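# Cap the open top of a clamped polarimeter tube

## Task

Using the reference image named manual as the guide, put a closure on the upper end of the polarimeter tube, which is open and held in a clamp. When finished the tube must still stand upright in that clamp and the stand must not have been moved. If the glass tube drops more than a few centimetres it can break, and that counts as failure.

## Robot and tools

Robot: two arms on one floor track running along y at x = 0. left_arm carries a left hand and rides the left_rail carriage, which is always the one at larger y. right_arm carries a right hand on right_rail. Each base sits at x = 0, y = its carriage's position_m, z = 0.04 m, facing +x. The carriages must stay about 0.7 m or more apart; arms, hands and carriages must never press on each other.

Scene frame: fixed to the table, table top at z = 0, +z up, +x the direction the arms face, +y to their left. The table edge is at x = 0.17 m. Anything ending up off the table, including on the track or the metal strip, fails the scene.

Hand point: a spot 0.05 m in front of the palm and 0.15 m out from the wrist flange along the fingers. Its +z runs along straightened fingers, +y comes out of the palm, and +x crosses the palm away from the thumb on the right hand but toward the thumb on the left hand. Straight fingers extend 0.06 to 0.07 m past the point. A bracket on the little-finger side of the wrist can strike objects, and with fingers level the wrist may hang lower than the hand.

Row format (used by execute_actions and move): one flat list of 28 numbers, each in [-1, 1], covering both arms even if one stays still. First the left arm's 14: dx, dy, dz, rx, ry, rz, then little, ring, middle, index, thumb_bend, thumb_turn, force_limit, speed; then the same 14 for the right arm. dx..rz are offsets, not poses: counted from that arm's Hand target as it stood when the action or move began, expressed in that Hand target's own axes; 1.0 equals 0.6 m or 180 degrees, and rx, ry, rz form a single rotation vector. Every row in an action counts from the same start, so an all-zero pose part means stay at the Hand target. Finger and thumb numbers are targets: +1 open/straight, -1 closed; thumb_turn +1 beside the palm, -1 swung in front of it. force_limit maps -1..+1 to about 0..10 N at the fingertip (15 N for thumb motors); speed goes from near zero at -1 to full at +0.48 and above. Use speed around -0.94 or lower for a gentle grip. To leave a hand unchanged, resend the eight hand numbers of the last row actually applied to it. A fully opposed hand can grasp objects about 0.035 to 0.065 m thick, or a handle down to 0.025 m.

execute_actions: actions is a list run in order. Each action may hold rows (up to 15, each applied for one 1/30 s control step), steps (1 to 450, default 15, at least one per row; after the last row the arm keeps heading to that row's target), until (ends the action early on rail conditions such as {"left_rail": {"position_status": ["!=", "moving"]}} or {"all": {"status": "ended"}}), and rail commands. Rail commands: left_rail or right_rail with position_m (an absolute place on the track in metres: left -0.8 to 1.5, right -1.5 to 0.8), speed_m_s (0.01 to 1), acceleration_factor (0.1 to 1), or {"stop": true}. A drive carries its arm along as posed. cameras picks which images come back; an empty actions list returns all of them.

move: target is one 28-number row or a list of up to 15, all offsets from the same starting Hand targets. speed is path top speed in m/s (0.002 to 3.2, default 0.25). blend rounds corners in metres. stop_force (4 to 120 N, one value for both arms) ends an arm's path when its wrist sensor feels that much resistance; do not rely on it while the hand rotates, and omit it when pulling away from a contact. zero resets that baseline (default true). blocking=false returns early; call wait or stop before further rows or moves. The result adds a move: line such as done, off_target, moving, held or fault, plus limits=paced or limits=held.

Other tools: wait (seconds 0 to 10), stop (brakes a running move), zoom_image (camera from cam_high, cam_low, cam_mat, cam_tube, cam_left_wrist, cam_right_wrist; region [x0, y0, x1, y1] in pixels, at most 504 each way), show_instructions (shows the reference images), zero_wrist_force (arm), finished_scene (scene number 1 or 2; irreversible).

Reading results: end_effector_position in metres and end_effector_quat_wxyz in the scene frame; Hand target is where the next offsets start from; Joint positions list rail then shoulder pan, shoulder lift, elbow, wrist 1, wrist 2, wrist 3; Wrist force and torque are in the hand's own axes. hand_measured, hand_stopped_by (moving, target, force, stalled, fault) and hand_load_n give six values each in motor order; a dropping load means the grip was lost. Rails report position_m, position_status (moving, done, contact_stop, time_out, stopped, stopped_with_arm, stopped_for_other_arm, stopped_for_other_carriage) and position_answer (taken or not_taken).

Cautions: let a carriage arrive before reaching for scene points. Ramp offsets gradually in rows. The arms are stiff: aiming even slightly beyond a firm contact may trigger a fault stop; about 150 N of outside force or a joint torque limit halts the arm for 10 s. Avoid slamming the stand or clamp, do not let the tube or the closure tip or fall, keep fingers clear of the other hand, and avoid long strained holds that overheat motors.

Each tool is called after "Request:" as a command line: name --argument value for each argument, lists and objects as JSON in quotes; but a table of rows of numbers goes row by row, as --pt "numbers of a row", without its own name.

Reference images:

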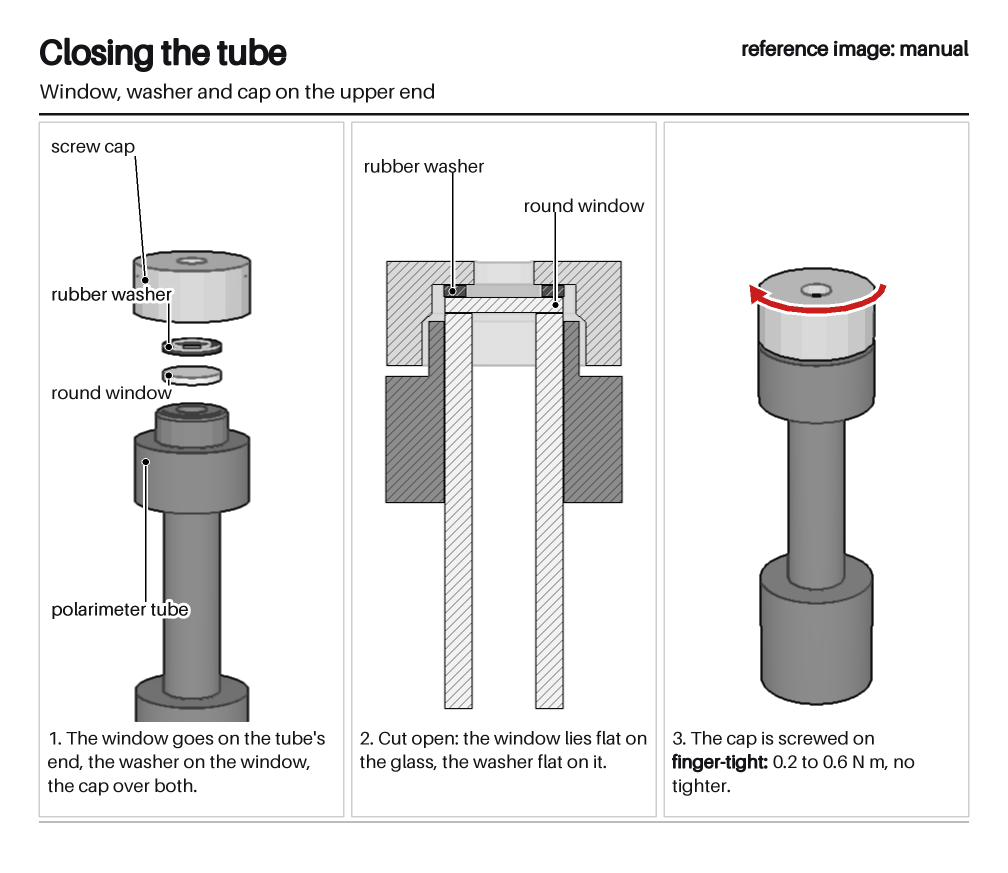

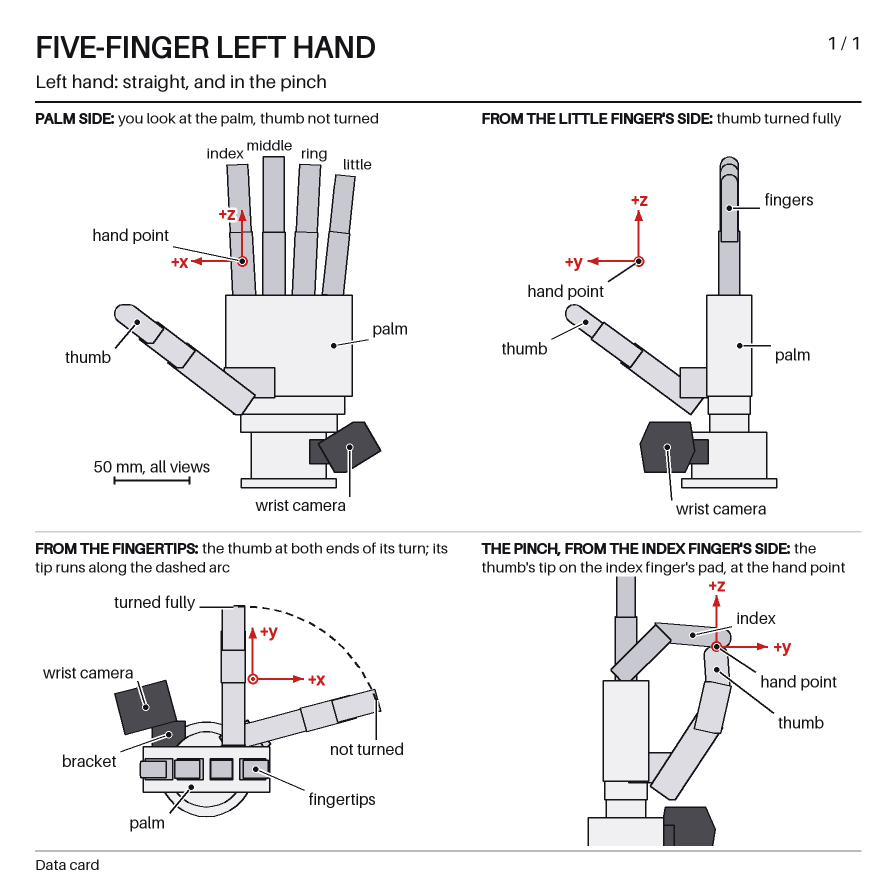

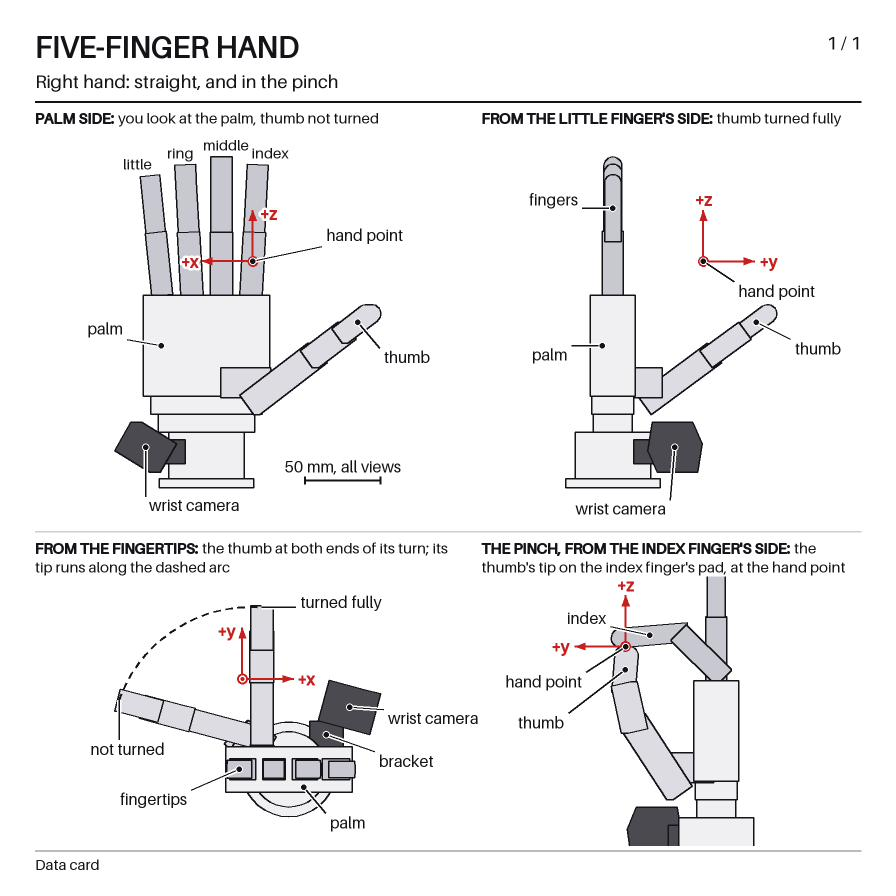

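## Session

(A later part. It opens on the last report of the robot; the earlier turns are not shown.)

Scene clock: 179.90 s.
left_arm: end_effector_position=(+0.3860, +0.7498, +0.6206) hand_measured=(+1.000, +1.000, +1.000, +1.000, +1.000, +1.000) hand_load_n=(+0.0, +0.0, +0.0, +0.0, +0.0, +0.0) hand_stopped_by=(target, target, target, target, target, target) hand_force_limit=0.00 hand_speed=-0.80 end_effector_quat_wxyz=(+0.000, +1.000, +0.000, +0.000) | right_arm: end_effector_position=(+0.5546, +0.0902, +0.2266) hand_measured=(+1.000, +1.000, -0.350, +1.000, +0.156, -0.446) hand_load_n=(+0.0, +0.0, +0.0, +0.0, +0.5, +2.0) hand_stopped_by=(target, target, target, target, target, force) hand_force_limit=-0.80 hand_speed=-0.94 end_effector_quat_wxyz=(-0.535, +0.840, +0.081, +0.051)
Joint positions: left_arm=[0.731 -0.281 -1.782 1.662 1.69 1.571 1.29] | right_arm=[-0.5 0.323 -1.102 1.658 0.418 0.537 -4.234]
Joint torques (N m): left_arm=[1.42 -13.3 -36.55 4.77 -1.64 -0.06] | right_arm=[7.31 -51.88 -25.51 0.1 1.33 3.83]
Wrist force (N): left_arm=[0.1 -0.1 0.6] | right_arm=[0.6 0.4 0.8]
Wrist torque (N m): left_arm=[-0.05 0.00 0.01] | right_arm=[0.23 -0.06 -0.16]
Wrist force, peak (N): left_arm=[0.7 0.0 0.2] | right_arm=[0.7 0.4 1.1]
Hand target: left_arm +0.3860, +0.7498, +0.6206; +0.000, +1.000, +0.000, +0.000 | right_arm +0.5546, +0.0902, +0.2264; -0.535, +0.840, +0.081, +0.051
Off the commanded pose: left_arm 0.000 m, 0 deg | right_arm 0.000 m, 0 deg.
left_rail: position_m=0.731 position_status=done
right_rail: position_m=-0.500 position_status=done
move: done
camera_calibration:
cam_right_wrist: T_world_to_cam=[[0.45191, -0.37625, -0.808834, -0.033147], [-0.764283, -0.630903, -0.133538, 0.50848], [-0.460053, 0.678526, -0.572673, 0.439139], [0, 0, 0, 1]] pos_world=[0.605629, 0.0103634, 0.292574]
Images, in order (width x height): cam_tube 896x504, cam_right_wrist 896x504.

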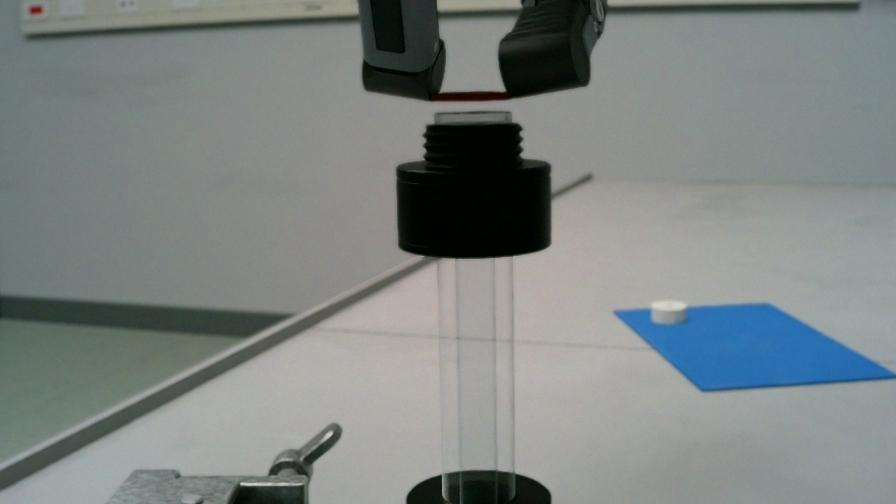

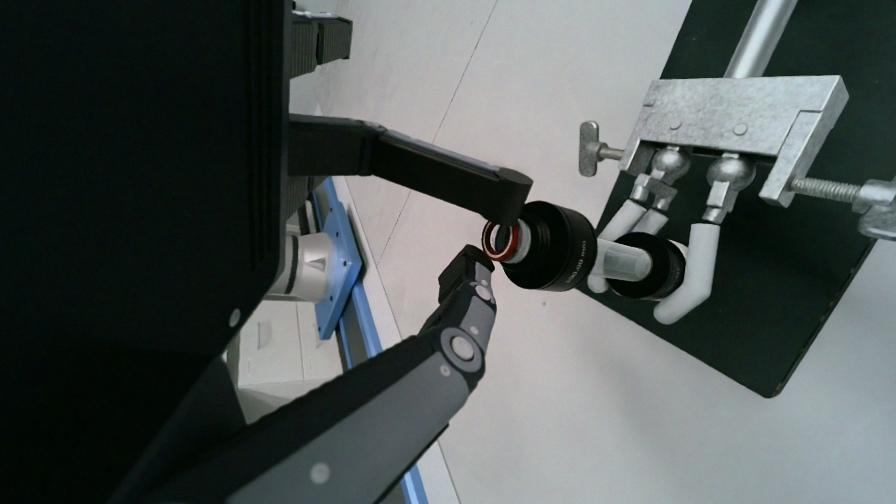

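Request:
move --target '[0,0,0,0,0,0,1,1,1,1,1,1,0,-0.8,-0.0014,0.0026,0.0019,0,0,0,1,1,-0.35,1,0.155,-0.8,-0.8,-0.94]' --speed 0.02 --cameras '["cam_right_wrist", "cam_tube"]'

Request:
zoom_image --camera "cam_right_wrist" --region '[470, 210, 540, 270]'

Request:
zoom_image --camera "cam_tube" --region '[420, 80, 540, 150]'

Scene clock: 182.27 s.
left_arm: end_effector_position=(+0.3860, +0.7498, +0.6206) hand_measured=(+1.000, +1.000, +1.000, +1.000, +1.000, +1.000) hand_load_n=(+0.0, +0.0, +0.0, +0.0, +0.0, +0.0) hand_stopped_by=(target, target, target, target, target, target) hand_force_limit=0.00 hand_speed=-0.80 end_effector_quat_wxyz=(+0.000, +1.000, +0.000, +0.000) | right_arm: end_effector_position=(+0.5541, +0.0905, +0.2245) hand_measured=(+1.000, +1.000, -0.350, +1.000, +0.156, -0.446) hand_load_n=(+0.0, +0.0, +0.0, +0.0, +0.5, +1.5) hand_stopped_by=(target, target, target, target, target, force) hand_force_limit=-0.80 hand_speed=-0.94 end_effector_quat_wxyz=(-0.535, +0.840, +0.081, +0.051)
Joint positions: left_arm=[0.731 -0.281 -1.782 1.662 1.69 1.571 1.29] | right_arm=[-0.5 0.324 -1.101 1.66 0.413 0.537 -4.233]
Joint torques (N m): left_arm=[0.18 -10.95 -36.44 4.63 -1.43 0.01] | right_arm=[5.65 -52.24 -23.51 0.04 1.28 3.25]
Wrist force (N): left_arm=[0.5 0.0 0.0] | right_arm=[0.2 0.2 0.6]
Wrist torque (N m): left_arm=[0.00 -0.08 0.04] | right_arm=[0.21 0.00 -0.19]
Wrist force, peak (N): left_arm=[0.6 -0.1 0.5] | right_arm=[0.7 0.4 1.0]
Hand target: left_arm +0.3860, +0.7498, +0.6206; +0.000, +1.000, +0.000, +0.000 | right_arm +0.5541, +0.0905, +0.2244; -0.535, +0.840, +0.081, +0.051
Off the commanded pose: left_arm 0.000 m, 0 deg | right_arm 0.000 m, 0 deg.
left_rail: position_m=0.731 position_status=done
right_rail: position_m=-0.500 position_status=done
move: done
camera_calibration:
cam_right_wrist: T_world_to_cam=[[0.451892, -0.376226, -0.808856, -0.0344094], [-0.764313, -0.63086, -0.133573, 0.508048], [-0.460021, 0.678579, -0.572635, 0.437529], [0, 0, 0, 1]] pos_world=[0.605129, 0.0106632, 0.290574]
Images, in order (width x height): cam_tube 896x504, cam_right_wrist 896x504.

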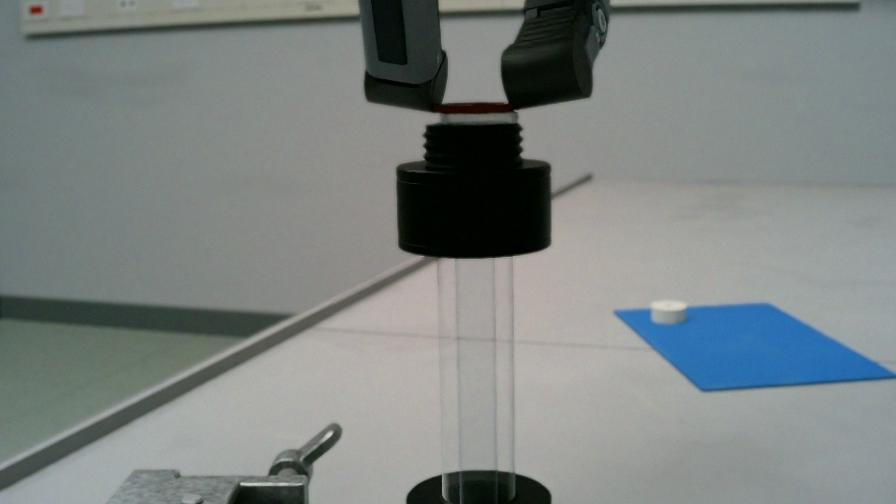

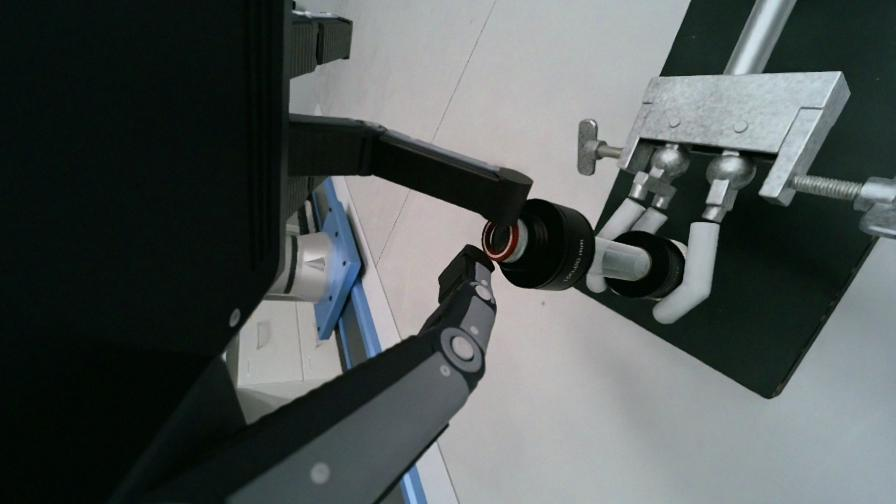

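Scaled by 7.200.

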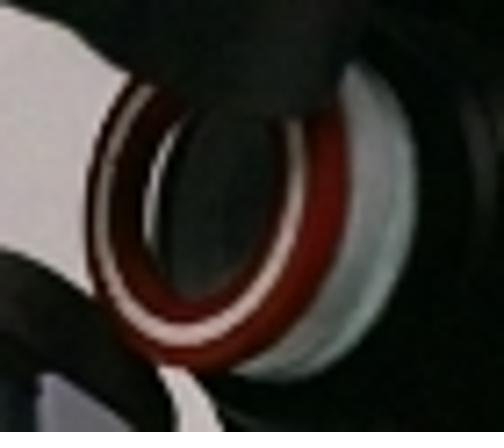

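Scaled by 4.200.

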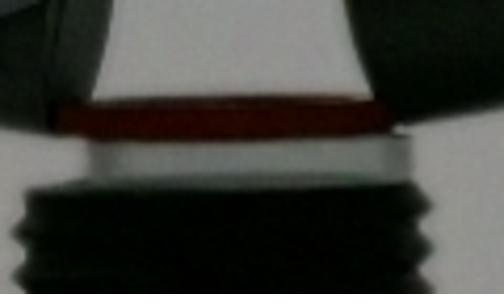

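Request:
execute_actions --actions '[{"rows": [[0,0,0,0,0,0,1,1,1,1,1,1,0,-0.8,0,0,0,0,0,0,1,1,-0.35,1,0.155,-0.4,-0.8,-0.95]], "steps": 25}]' --cameras '["cam_right_wrist", "cam_tube"]'

Request:
zoom_image --camera "cam_right_wrist" --region '[470, 210, 540, 270]'

Request:
zoom_image --camera "cam_tube" --region '[420, 80, 540, 150]'

Scene clock: 184.50 s.
left_arm: end_effector_position=(+0.3860, +0.7498, +0.6206) hand_measured=(+1.000, +1.000, +1.000, +1.000, +1.000, +1.000) hand_load_n=(+0.0, +0.0, +0.0, +0.0, +0.0, +0.0) hand_stopped_by=(target, target, target, target, target, target) hand_force_limit=0.00 hand_speed=-0.80 end_effector_quat_wxyz=(+0.000, +1.000, +0.000, +0.000) | right_arm: end_effector_position=(+0.5541, +0.0905, +0.2244) hand_measured=(+1.000, +1.000, -0.350, +1.000, +0.156, -0.400) hand_load_n=(+0.0, +0.0, +0.0, +0.0, +0.0, +0.0) hand_stopped_by=(target, target, target, target, target, target) hand_force_limit=-0.80 hand_speed=-0.95 end_effector_quat_wxyz=(-0.535, +0.840, +0.081, +0.051)
Joint positions: left_arm=[0.731 -0.281 -1.782 1.662 1.69 1.571 1.29] | right_arm=[-0.5 0.324 -1.101 1.661 0.413 0.537 -4.233]
Joint torques (N m): left_arm=[1.09 -11.06 -36.58 4.8 -1.59 0.27] | right_arm=[5.13 -48.6 -26.3 0.16 1.14 3.57]
Wrist force (N): left_arm=[0.3 -0.1 0.3] | right_arm=[0.4 -0.1 0.7]
Wrist torque (N m): left_arm=[-0.04 -0.03 0.03] | right_arm=[0.17 -0.02 -0.19]
Wrist force, peak (N): left_arm=[0.6 -0.1 0.4] | right_arm=[0.7 0.3 1.1]
Hand target: left_arm +0.3860, +0.7498, +0.6206; +0.000, +1.000, +0.000, +0.000 | right_arm +0.5541, +0.0905, +0.2244; -0.535, +0.840, +0.081, +0.051
Off the commanded pose: left_arm 0.000 m, 0 deg | right_arm 0.000 m, 0 deg.
left_rail: position_m=0.731 position_status=done
right_rail: position_m=-0.500 position_status=done
camera_calibration:
cam_right_wrist: T_world_to_cam=[[0.451892, -0.376226, -0.808856, -0.0344527], [-0.764313, -0.63086, -0.133573, 0.508098], [-0.460021, 0.678579, -0.572635, 0.437404], [0, 0, 0, 1]] pos_world=[0.605129, 0.0107632, 0.290474]
Images, in order (width x height): cam_tube 896x504, cam_right_wrist 896x504.

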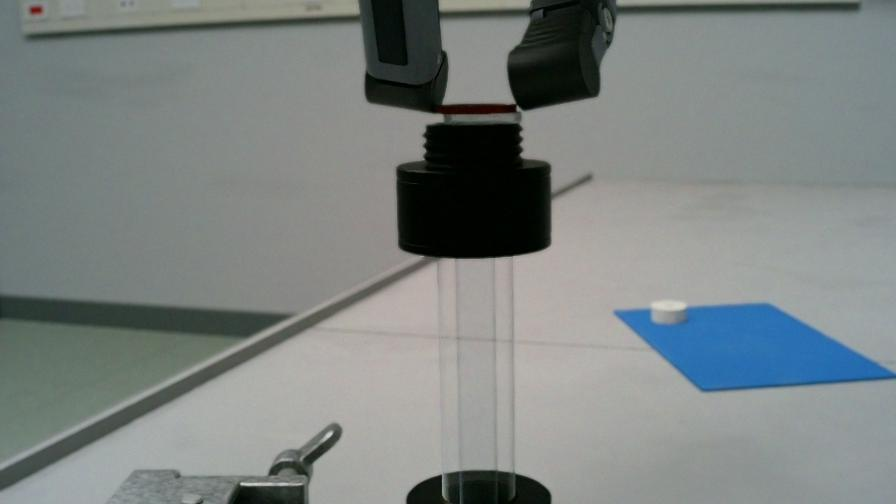

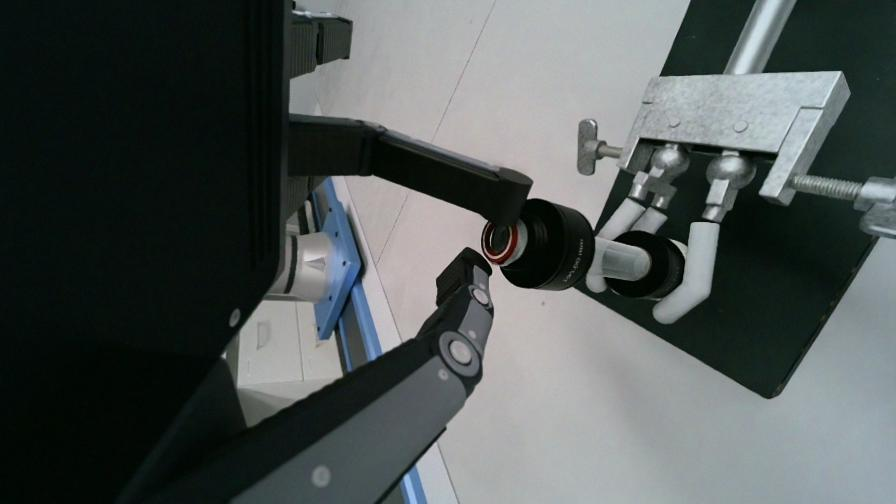

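Scaled by 7.200.

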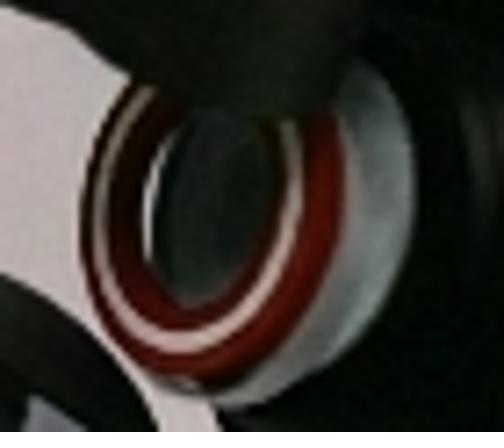

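Scaled by 4.200.

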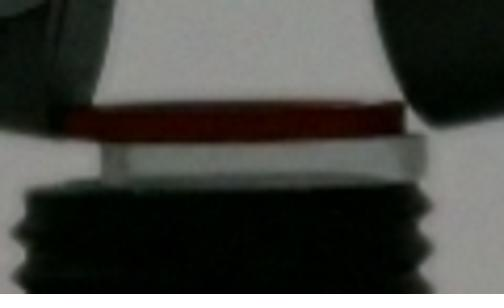

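Request:
move --pt "0 0 0 0 0 0 1 1 1 1 1 1 0 -0.8 0 0 0 0 0 0 1 1 -0.35 1 0.155 -0.28 -0.8 -0.7" --pt "0 0 0 0 0 0 1 1 1 1 1 1 0 -0.8 -0.0006 0.0031 0.0015 0 0 0 1 1 -0.35 1 0.155 -0.28 -0.8 -0.7" --speed 0.01 --cameras '["cam_right_wrist", "cam_tube"]'

Request:
zoom_image --camera "cam_right_wrist" --region '[470, 210, 540, 270]'

Request:
zoom_image --camera "cam_tube" --region '[420, 80, 540, 150]'

Scene clock: 186.77 s.
left_arm: end_effector_position=(+0.3860, +0.7498, +0.6206) hand_measured=(+1.000, +1.000, +1.000, +1.000, +1.000, +1.000) hand_load_n=(+0.0, +0.0, +0.0, +0.0, +0.0, +0.0) hand_stopped_by=(target, target, target, target, target, target) hand_force_limit=0.00 hand_speed=-0.80 end_effector_quat_wxyz=(+0.000, +1.000, +0.000, +0.000) | right_arm: end_effector_position=(+0.5541, +0.0905, +0.2225) hand_measured=(+1.000, +1.000, -0.350, +1.000, +0.156, -0.280) hand_load_n=(+0.0, +0.0, +0.0, +0.0, +0.0, +0.0) hand_stopped_by=(target, target, target, target, target, target) hand_force_limit=-0.80 hand_speed=-0.70 end_effector_quat_wxyz=(-0.535, +0.840, +0.081, +0.051)
Joint positions: left_arm=[0.731 -0.281 -1.782 1.662 1.69 1.571 1.29] | right_arm=[-0.5 0.324 -1.099 1.662 0.41 0.537 -4.233]
Joint torques (N m): left_arm=[2.05 -11.17 -35.86 5.03 -1.01 -0.07] | right_arm=[6.78 -47.71 -24.06 -0.25 1.06 3.95]
Wrist force (N): left_arm=[0.4 0.1 0.3] | right_arm=[0.6 0.1 0.5]
Wrist torque (N m): left_arm=[0.00 -0.06 0.02] | right_arm=[0.24 -0.05 -0.17]
Wrist force, peak (N): left_arm=[0.6 -0.2 0.5] | right_arm=[0.7 0.5 1.1]
Hand target: left_arm +0.3860, +0.7498, +0.6206; +0.000, +1.000, +0.000, +0.000 | right_arm +0.5541, +0.0905, +0.2223; -0.535, +0.840, +0.081, +0.051
Off the commanded pose: left_arm 0.000 m, 0 deg | right_arm 0.000 m, 0 deg.
left_rail: position_m=0.731 position_status=done
right_rail: position_m=-0.500 position_status=done
move: done
camera_calibration:
cam_right_wrist: T_world_to_cam=[[0.451892, -0.376226, -0.808856, -0.0360704], [-0.764313, -0.63086, -0.133573, 0.507831], [-0.460021, 0.678579, -0.572635, 0.436259], [0, 0, 0, 1]] pos_world=[0.605129, 0.0107632, 0.288474]
Images, in order (width x height): cam_tube 896x504, cam_right_wrist 896x504.

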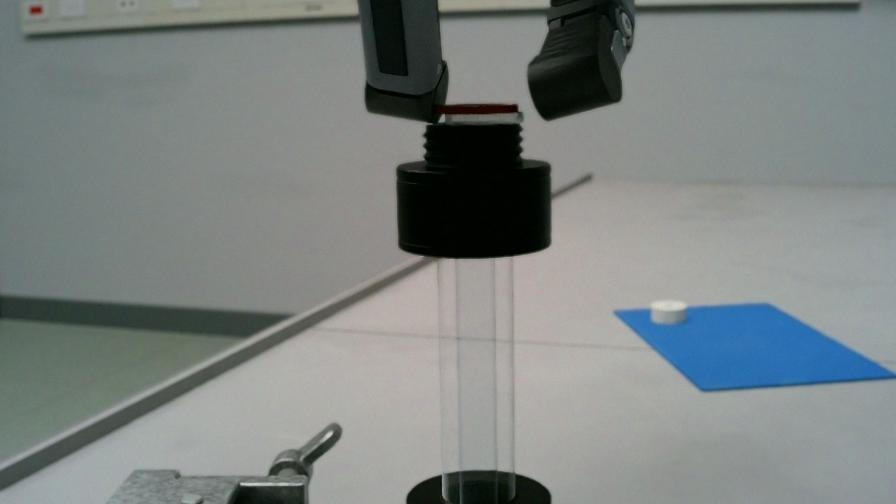

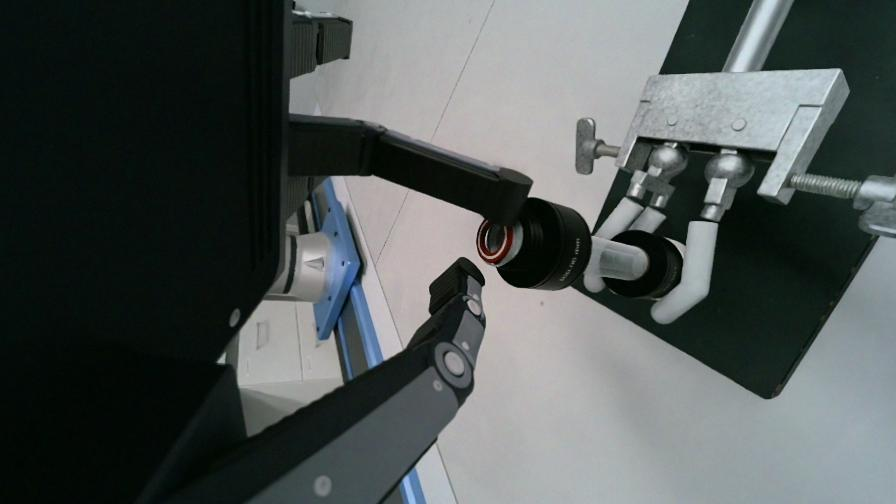

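Scaled by 7.200.

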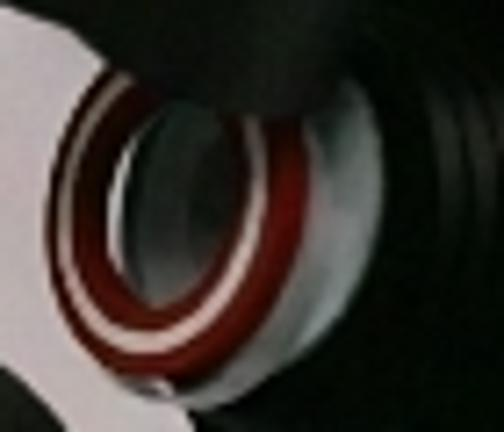

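Scaled by 4.200.

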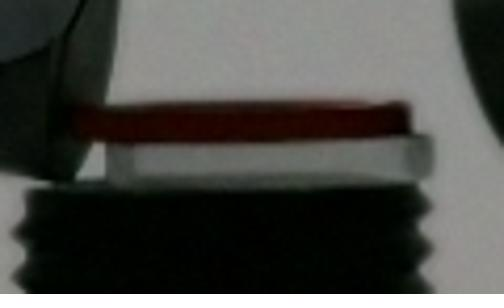

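Request:
execute_actions --actions '[{"rows": [[0,0,0,0,0,0,1,1,1,1,1,1,0,-0.8,0.0009,0.0002,0,0,0,0,1,1,-0.35,1,0.155,-0.28,-0.8,-0.94]], "steps": 15},{"rows": [[0,0,0,0,0,0,1,1,1,1,1,1,0,-0.8,0,0,0,0,0,0,1,1,-0.35,1,0.155,-0.7,-0.85,-0.94]], "steps": 60}]' --cameras '["cam_right_wrist", "cam_tube"]'

Request:
zoom_image --camera "cam_right_wrist" --region '[470, 210, 540, 270]'

Request:
zoom_image --camera "cam_tube" --region '[420, 80, 540, 150]'

Scene clock: 189.97 s.
left_arm: end_effector_position=(+0.3860, +0.7498, +0.6206) hand_measured=(+1.000, +1.000, +1.000, +1.000, +1.000, +1.000) hand_load_n=(+0.0, +0.0, +0.0, +0.0, +0.0, +0.0) hand_stopped_by=(target, target, target, target, target, target) hand_force_limit=0.00 hand_speed=-0.80 end_effector_quat_wxyz=(+0.000, +1.000, +0.000, +0.000) | right_arm: end_effector_position=(+0.5547, +0.0905, +0.2223) hand_measured=(+1.000, +1.000, -0.350, +1.000, +0.156, -0.418) hand_load_n=(+0.0, +0.0, +0.0, -0.5, +0.5, +1.0) hand_stopped_by=(target, target, target, target, target, force) hand_force_limit=-0.85 hand_speed=-0.94 end_effector_quat_wxyz=(-0.535, +0.840, +0.081, +0.051)
Joint positions: left_arm=[0.731 -0.281 -1.782 1.662 1.69 1.571 1.29] | right_arm=[-0.5 0.323 -1.099 1.661 0.411 0.537 -4.234]
Joint torques (N m): left_arm=[1.44 -10.09 -36.09 4.9 -1.54 0.12] | right_arm=[-9.23 -49.48 -38.57 5.68 -3.85 -3.38]
Wrist force (N): left_arm=[0.5 0.1 0.4] | right_arm=[0.5 -0.1 0.6]
Wrist torque (N m): left_arm=[-0.01 -0.07 0.03] | right_arm=[0.19 -0.03 -0.15]
Wrist force, peak (N): left_arm=[0.8 -0.1 0.0] | right_arm=[0.4 -1.3 -0.3]
Hand target: left_arm +0.3860, +0.7498, +0.6206; +0.000, +1.000, +0.000, +0.000 | right_arm +0.5547, +0.0905, +0.2223; -0.535, +0.840, +0.081, +0.051
Off the commanded pose: left_arm 0.000 m, 0 deg | right_arm 0.000 m, 0 deg.
left_rail: position_m=0.731 position_status=done
right_rail: position_m=-0.500 position_status=done
camera_calibration:
cam_right_wrist: T_world_to_cam=[[0.451892, -0.376226, -0.808856, -0.0365033], [-0.764313, -0.63086, -0.133573, 0.508262], [-0.460021, 0.678579, -0.572635, 0.43642], [0, 0, 0, 1]] pos_world=[0.605729, 0.0107632, 0.288274]
Images, in order (width x height): cam_tube 896x504, cam_right_wrist 896x504.

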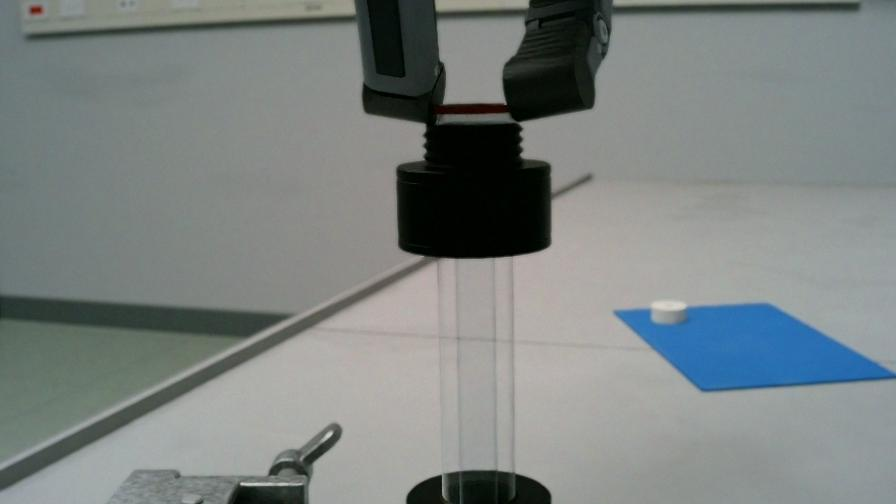

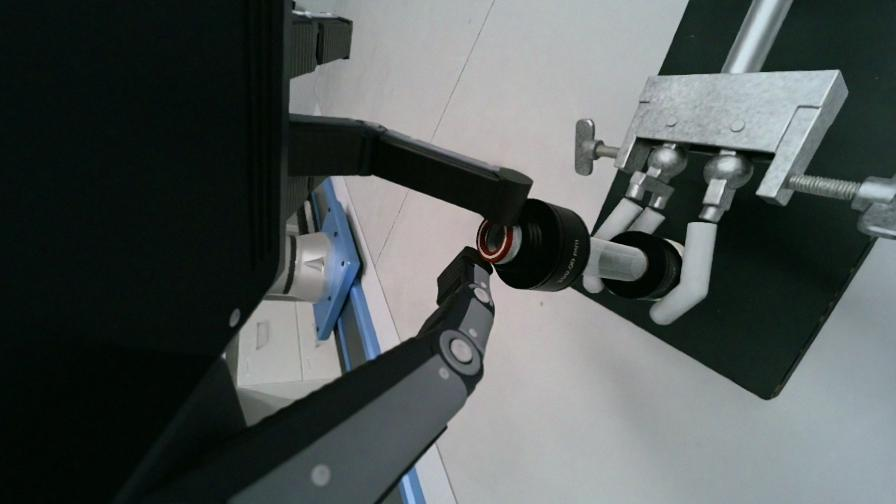

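Scaled by 7.200.

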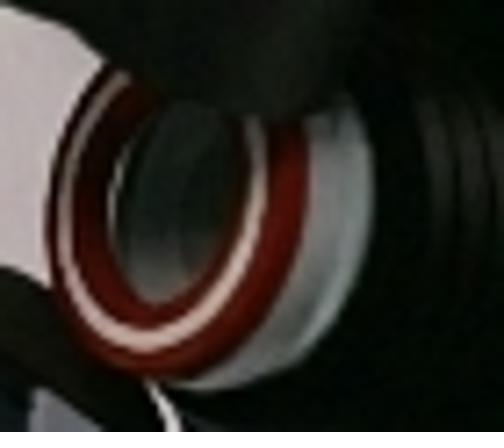

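Scaled by 4.200.

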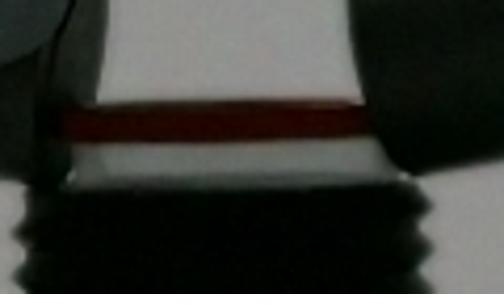

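Request:
move --pt "0 0 0 0 0 0 1 1 1 1 1 1 0 -0.8 0 0 0 0 0 0 1 1 -0.35 1 0.155 -0.2 -0.8 -0.95" --pt "0 0 0 0 0 0 1 1 1 1 1 1 0 -0.8 0.0041 0.0008 0 0 0 0 1 1 -0.35 1 0.155 -0.2 -0.8 -0.95" --pt "0 0 0 0 0 0 1 1 1 1 1 1 0 -0.8 0.0075 -0.0079 -0.0045 0 0 0 1 1 -0.35 1 0.155 -0.2 -0.8 -0.95" --pt "0 0 0 0 0 0 1 1 1 1 1 1 0 -0.8 0.0172 -0.0579 -0.0283 0 0 0 1 1 -0.35 1 0.155 -0.2 -0.8 -0.95" --speed '[0.02, 0.01, 0.02, 0.08]' --cameras '["cam_right_wrist", "cam_tube"]'

Request:
zoom_image --camera "cam_right_wrist" --region '[520, 200, 640, 300]'

Request:
zoom_image --camera "cam_tube" --region '[420, 80, 540, 150]'

Scene clock: 195.80 s.
left_arm: end_effector_position=(+0.3860, +0.7498, +0.6206) hand_measured=(+1.000, +1.000, +1.000, +1.000, +1.000, +1.000) hand_load_n=(+0.0, +0.0, +0.0, +0.0, +0.0, +0.0) hand_stopped_by=(target, target, target, target, target, target) hand_force_limit=0.00 hand_speed=-0.80 end_effector_quat_wxyz=(+0.000, +1.000, +0.000, +0.000) | right_arm: end_effector_position=(+0.5582, +0.0904, +0.2620) hand_measured=(+1.000, +1.000, -0.350, +1.000, +0.156, -0.200) hand_load_n=(+0.0, +0.0, +0.0, +0.0, +0.0, +0.0) hand_stopped_by=(target, target, target, target, target, target) hand_force_limit=-0.80 hand_speed=-0.95 end_effector_quat_wxyz=(-0.535, +0.840, +0.081, +0.051)
Joint positions: left_arm=[0.731 -0.281 -1.782 1.662 1.69 1.571 1.29] | right_arm=[-0.5 0.321 -1.127 1.625 0.478 0.536 -4.237]
Joint torques (N m): left_arm=[0.74 -11.46 -35.9 4.96 -1.31 -0.13] | right_arm=[-12.38 -85.72 -39.43 5.73 -3.9 -3.28]
Wrist force (N): left_arm=[0.5 -0.2 0.2] | right_arm=[0.8 0.2 0.8]
Wrist torque (N m): left_arm=[-0.04 -0.07 0.03] | right_arm=[0.20 -0.08 0.08]
Wrist force, peak (N): left_arm=[0.6 0.4 0.2] | right_arm=[0.5 0.6 1.5]
Hand target: left_arm +0.3860, +0.7498, +0.6206; +0.000, +1.000, +0.000, +0.000 | right_arm +0.5582, +0.0904, +0.2622; -0.535, +0.840, +0.081, +0.051
Off the commanded pose: left_arm 0.000 m, 0 deg | right_arm 0.000 m, 0 deg.
left_rail: position_m=0.731 position_status=done
right_rail: position_m=-0.500 position_status=done
move: done
camera_calibration:
cam_right_wrist: T_world_to_cam=[[0.451792, -0.376222, -0.808913, -0.00596887], [-0.764355, -0.630821, -0.133513, 0.51612], [-0.460049, 0.678618, -0.572568, 0.460894], [0, 0, 0, 1]] pos_world=[0.609229, 0.0105631, 0.327973]
Images, in order (width x height): cam_tube 896x504, cam_right_wrist 896x504.

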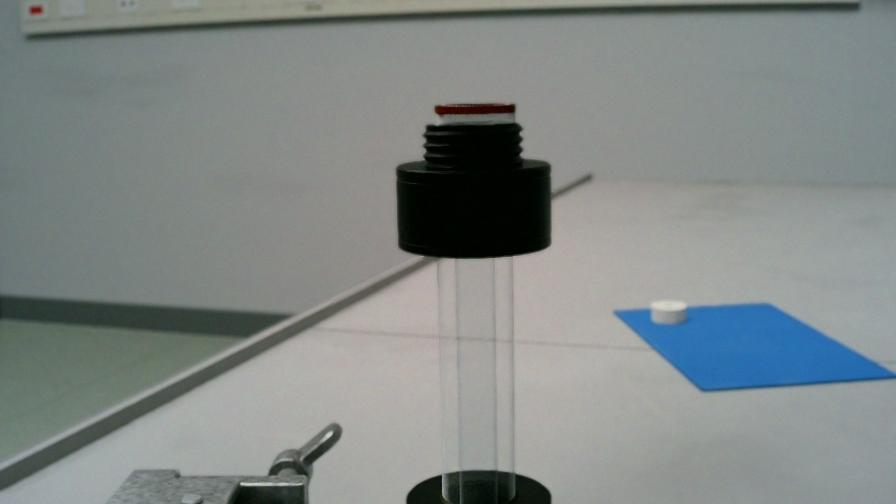

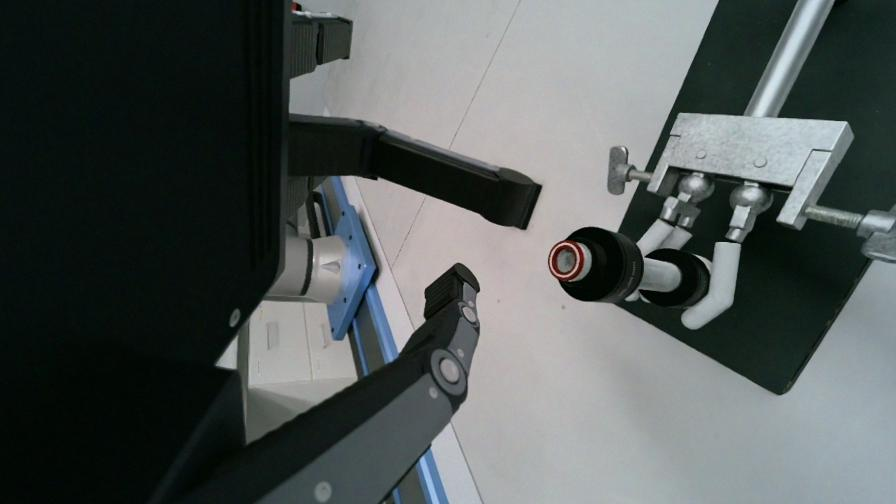

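Scaled by 4.200.

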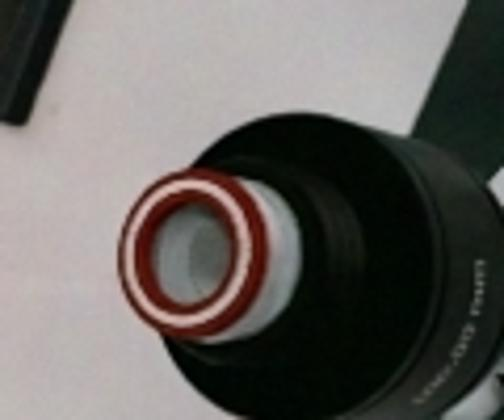

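Scaled by 4.200.

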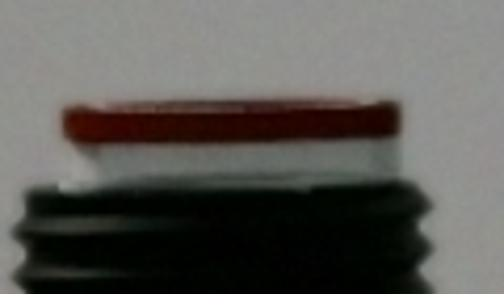

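Request:
zoom_image --camera "cam_right_wrist" --region '[540, 225, 610, 295]'

Scaled by 7.200.

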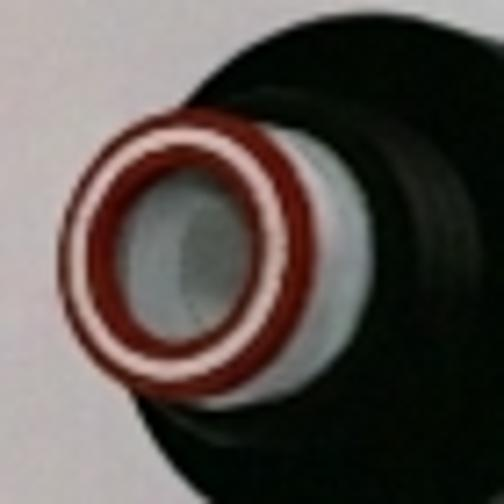

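Request:
move --target '[0,0,0,0,0,0,1,1,1,1,1,1,0,-0.8,0.0273,-0.06,-0.052,-0.2626,0.0232,-0.1554,1,1,-0.35,1,0.155,-0.2,-0.8,-0.8]' --speed 0.25 --cameras '["cam_right_wrist", "cam_tube"]'

Request:
zoom_image --camera "cam_right_wrist" --region '[398, 200, 498, 300]'

Scene clock: 201.17 s.
left_arm: end_effector_position=(+0.3860, +0.7498, +0.6206) hand_measured=(+1.000, +1.000, +1.000, +1.000, +1.000, +1.000) hand_load_n=(+0.0, +0.0, +0.0, +0.0, -0.5, +0.0) hand_stopped_by=(target, target, target, target, target, target) hand_force_limit=0.00 hand_speed=-0.80 end_effector_quat_wxyz=(+0.000, +1.000, +0.000, +0.000) | right_arm: end_effector_position=(+0.5674, +0.0783, +0.3102) hand_measured=(+1.000, +1.000, -0.350, +1.000, +0.156, -0.200) hand_load_n=(+0.0, +0.0, +0.0, +0.0, +0.0, +0.0) hand_stopped_by=(target, target, target, target, target, target) hand_force_limit=-0.80 hand_speed=-0.80 end_effector_quat_wxyz=(-0.132, +0.936, +0.230, +0.232)
Joint positions: left_arm=[0.731 -0.281 -1.782 1.662 1.69 1.571 1.29] | right_arm=[-0.5 0.624 -1.154 1.432 0.756 1.502 -4.551]
Joint torques (N m): left_arm=[1.4 -11.34 -36.1 4.85 -1.39 -0.04] | right_arm=[10.32 -51.39 -44.15 5.29 1.73 -3.8]
Wrist force (N): left_arm=[0.5 -0.1 0.3] | right_arm=[0.4 0.5 0.1]
Wrist torque (N m): left_arm=[-0.02 -0.06 0.03] | right_arm=[0.13 -0.05 0.03]
Wrist force, peak (N): left_arm=[0.7 -0.2 0.5] | right_arm=[0.9 0.0 1.2]
Hand target: left_arm +0.3860, +0.7498, +0.6206; +0.000, +1.000, +0.000, +0.000 | right_arm +0.5674, +0.0783, +0.3102; -0.132, +0.936, +0.230, +0.233
Off the commanded pose: left_arm 0.000 m, 0 deg | right_arm 0.000 m, 0 deg.
left_rail: position_m=0.731 position_status=done
right_rail: position_m=-0.500 position_status=done
move: done
camera_calibration:
cam_right_wrist: T_world_to_cam=[[0.687876, -0.725828, 0.0000304821, -0.333146], [-0.725828, -0.687876, -0.0000829869, 0.463244], [0.0000812021, 0.0000349599, -1, 0.425619], [0, 0, 0, 1]] pos_world=[0.565364, 0.0768335, 0.425667]
Images, in order (width x height): cam_tube 896x504, cam_right_wrist 896x504.

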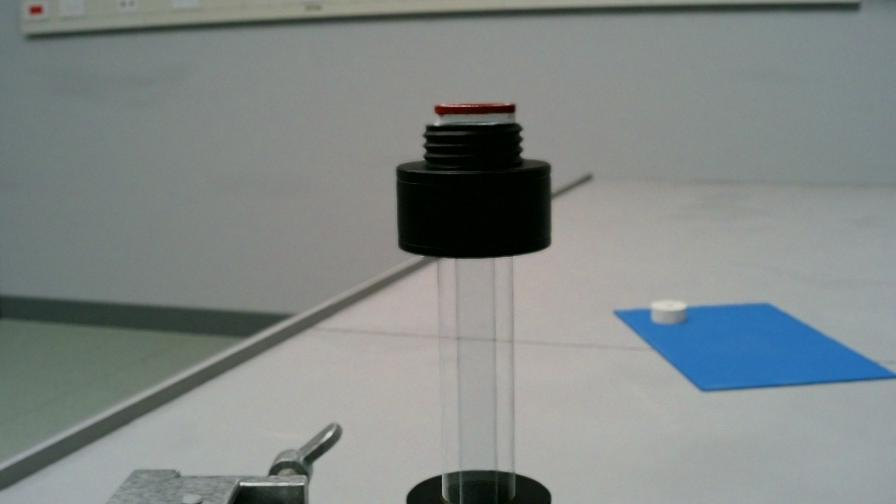

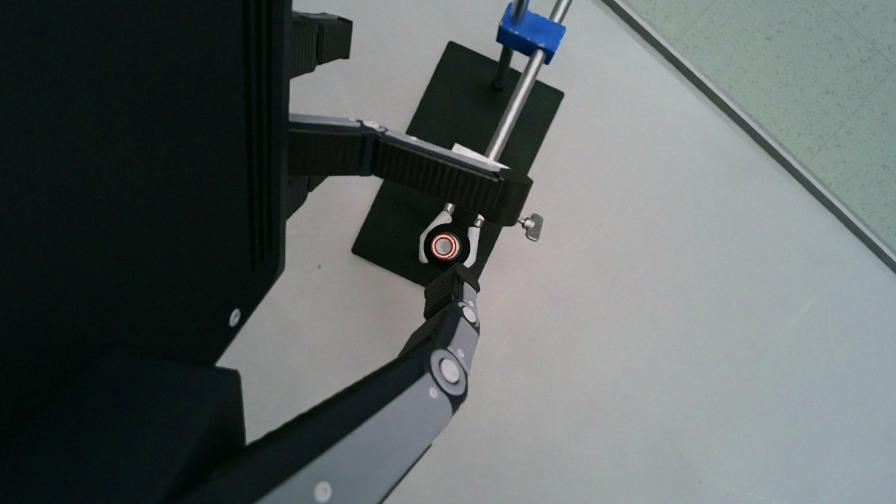

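Scaled by 5.040.

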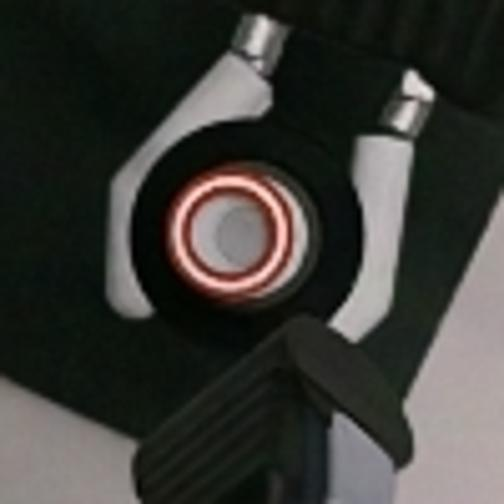

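Request:
zoom_image --camera "cam_right_wrist" --region '[420, 220, 475, 275]'

Scaled by 9.164.

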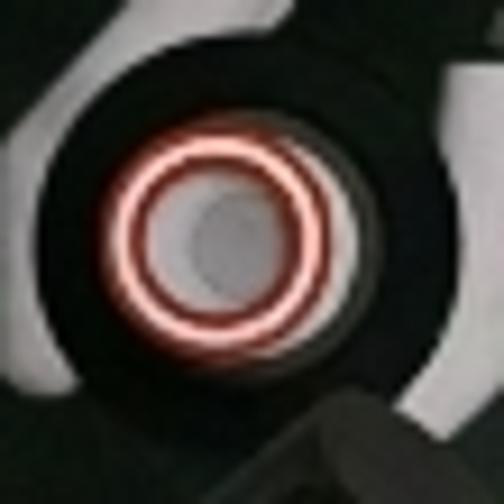

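Request:
zoom_image --camera "cam_tube" --region '[390, 90, 560, 270]'

Scaled by 2.800.

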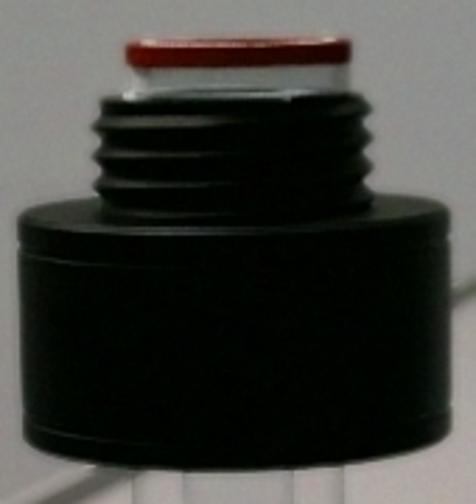

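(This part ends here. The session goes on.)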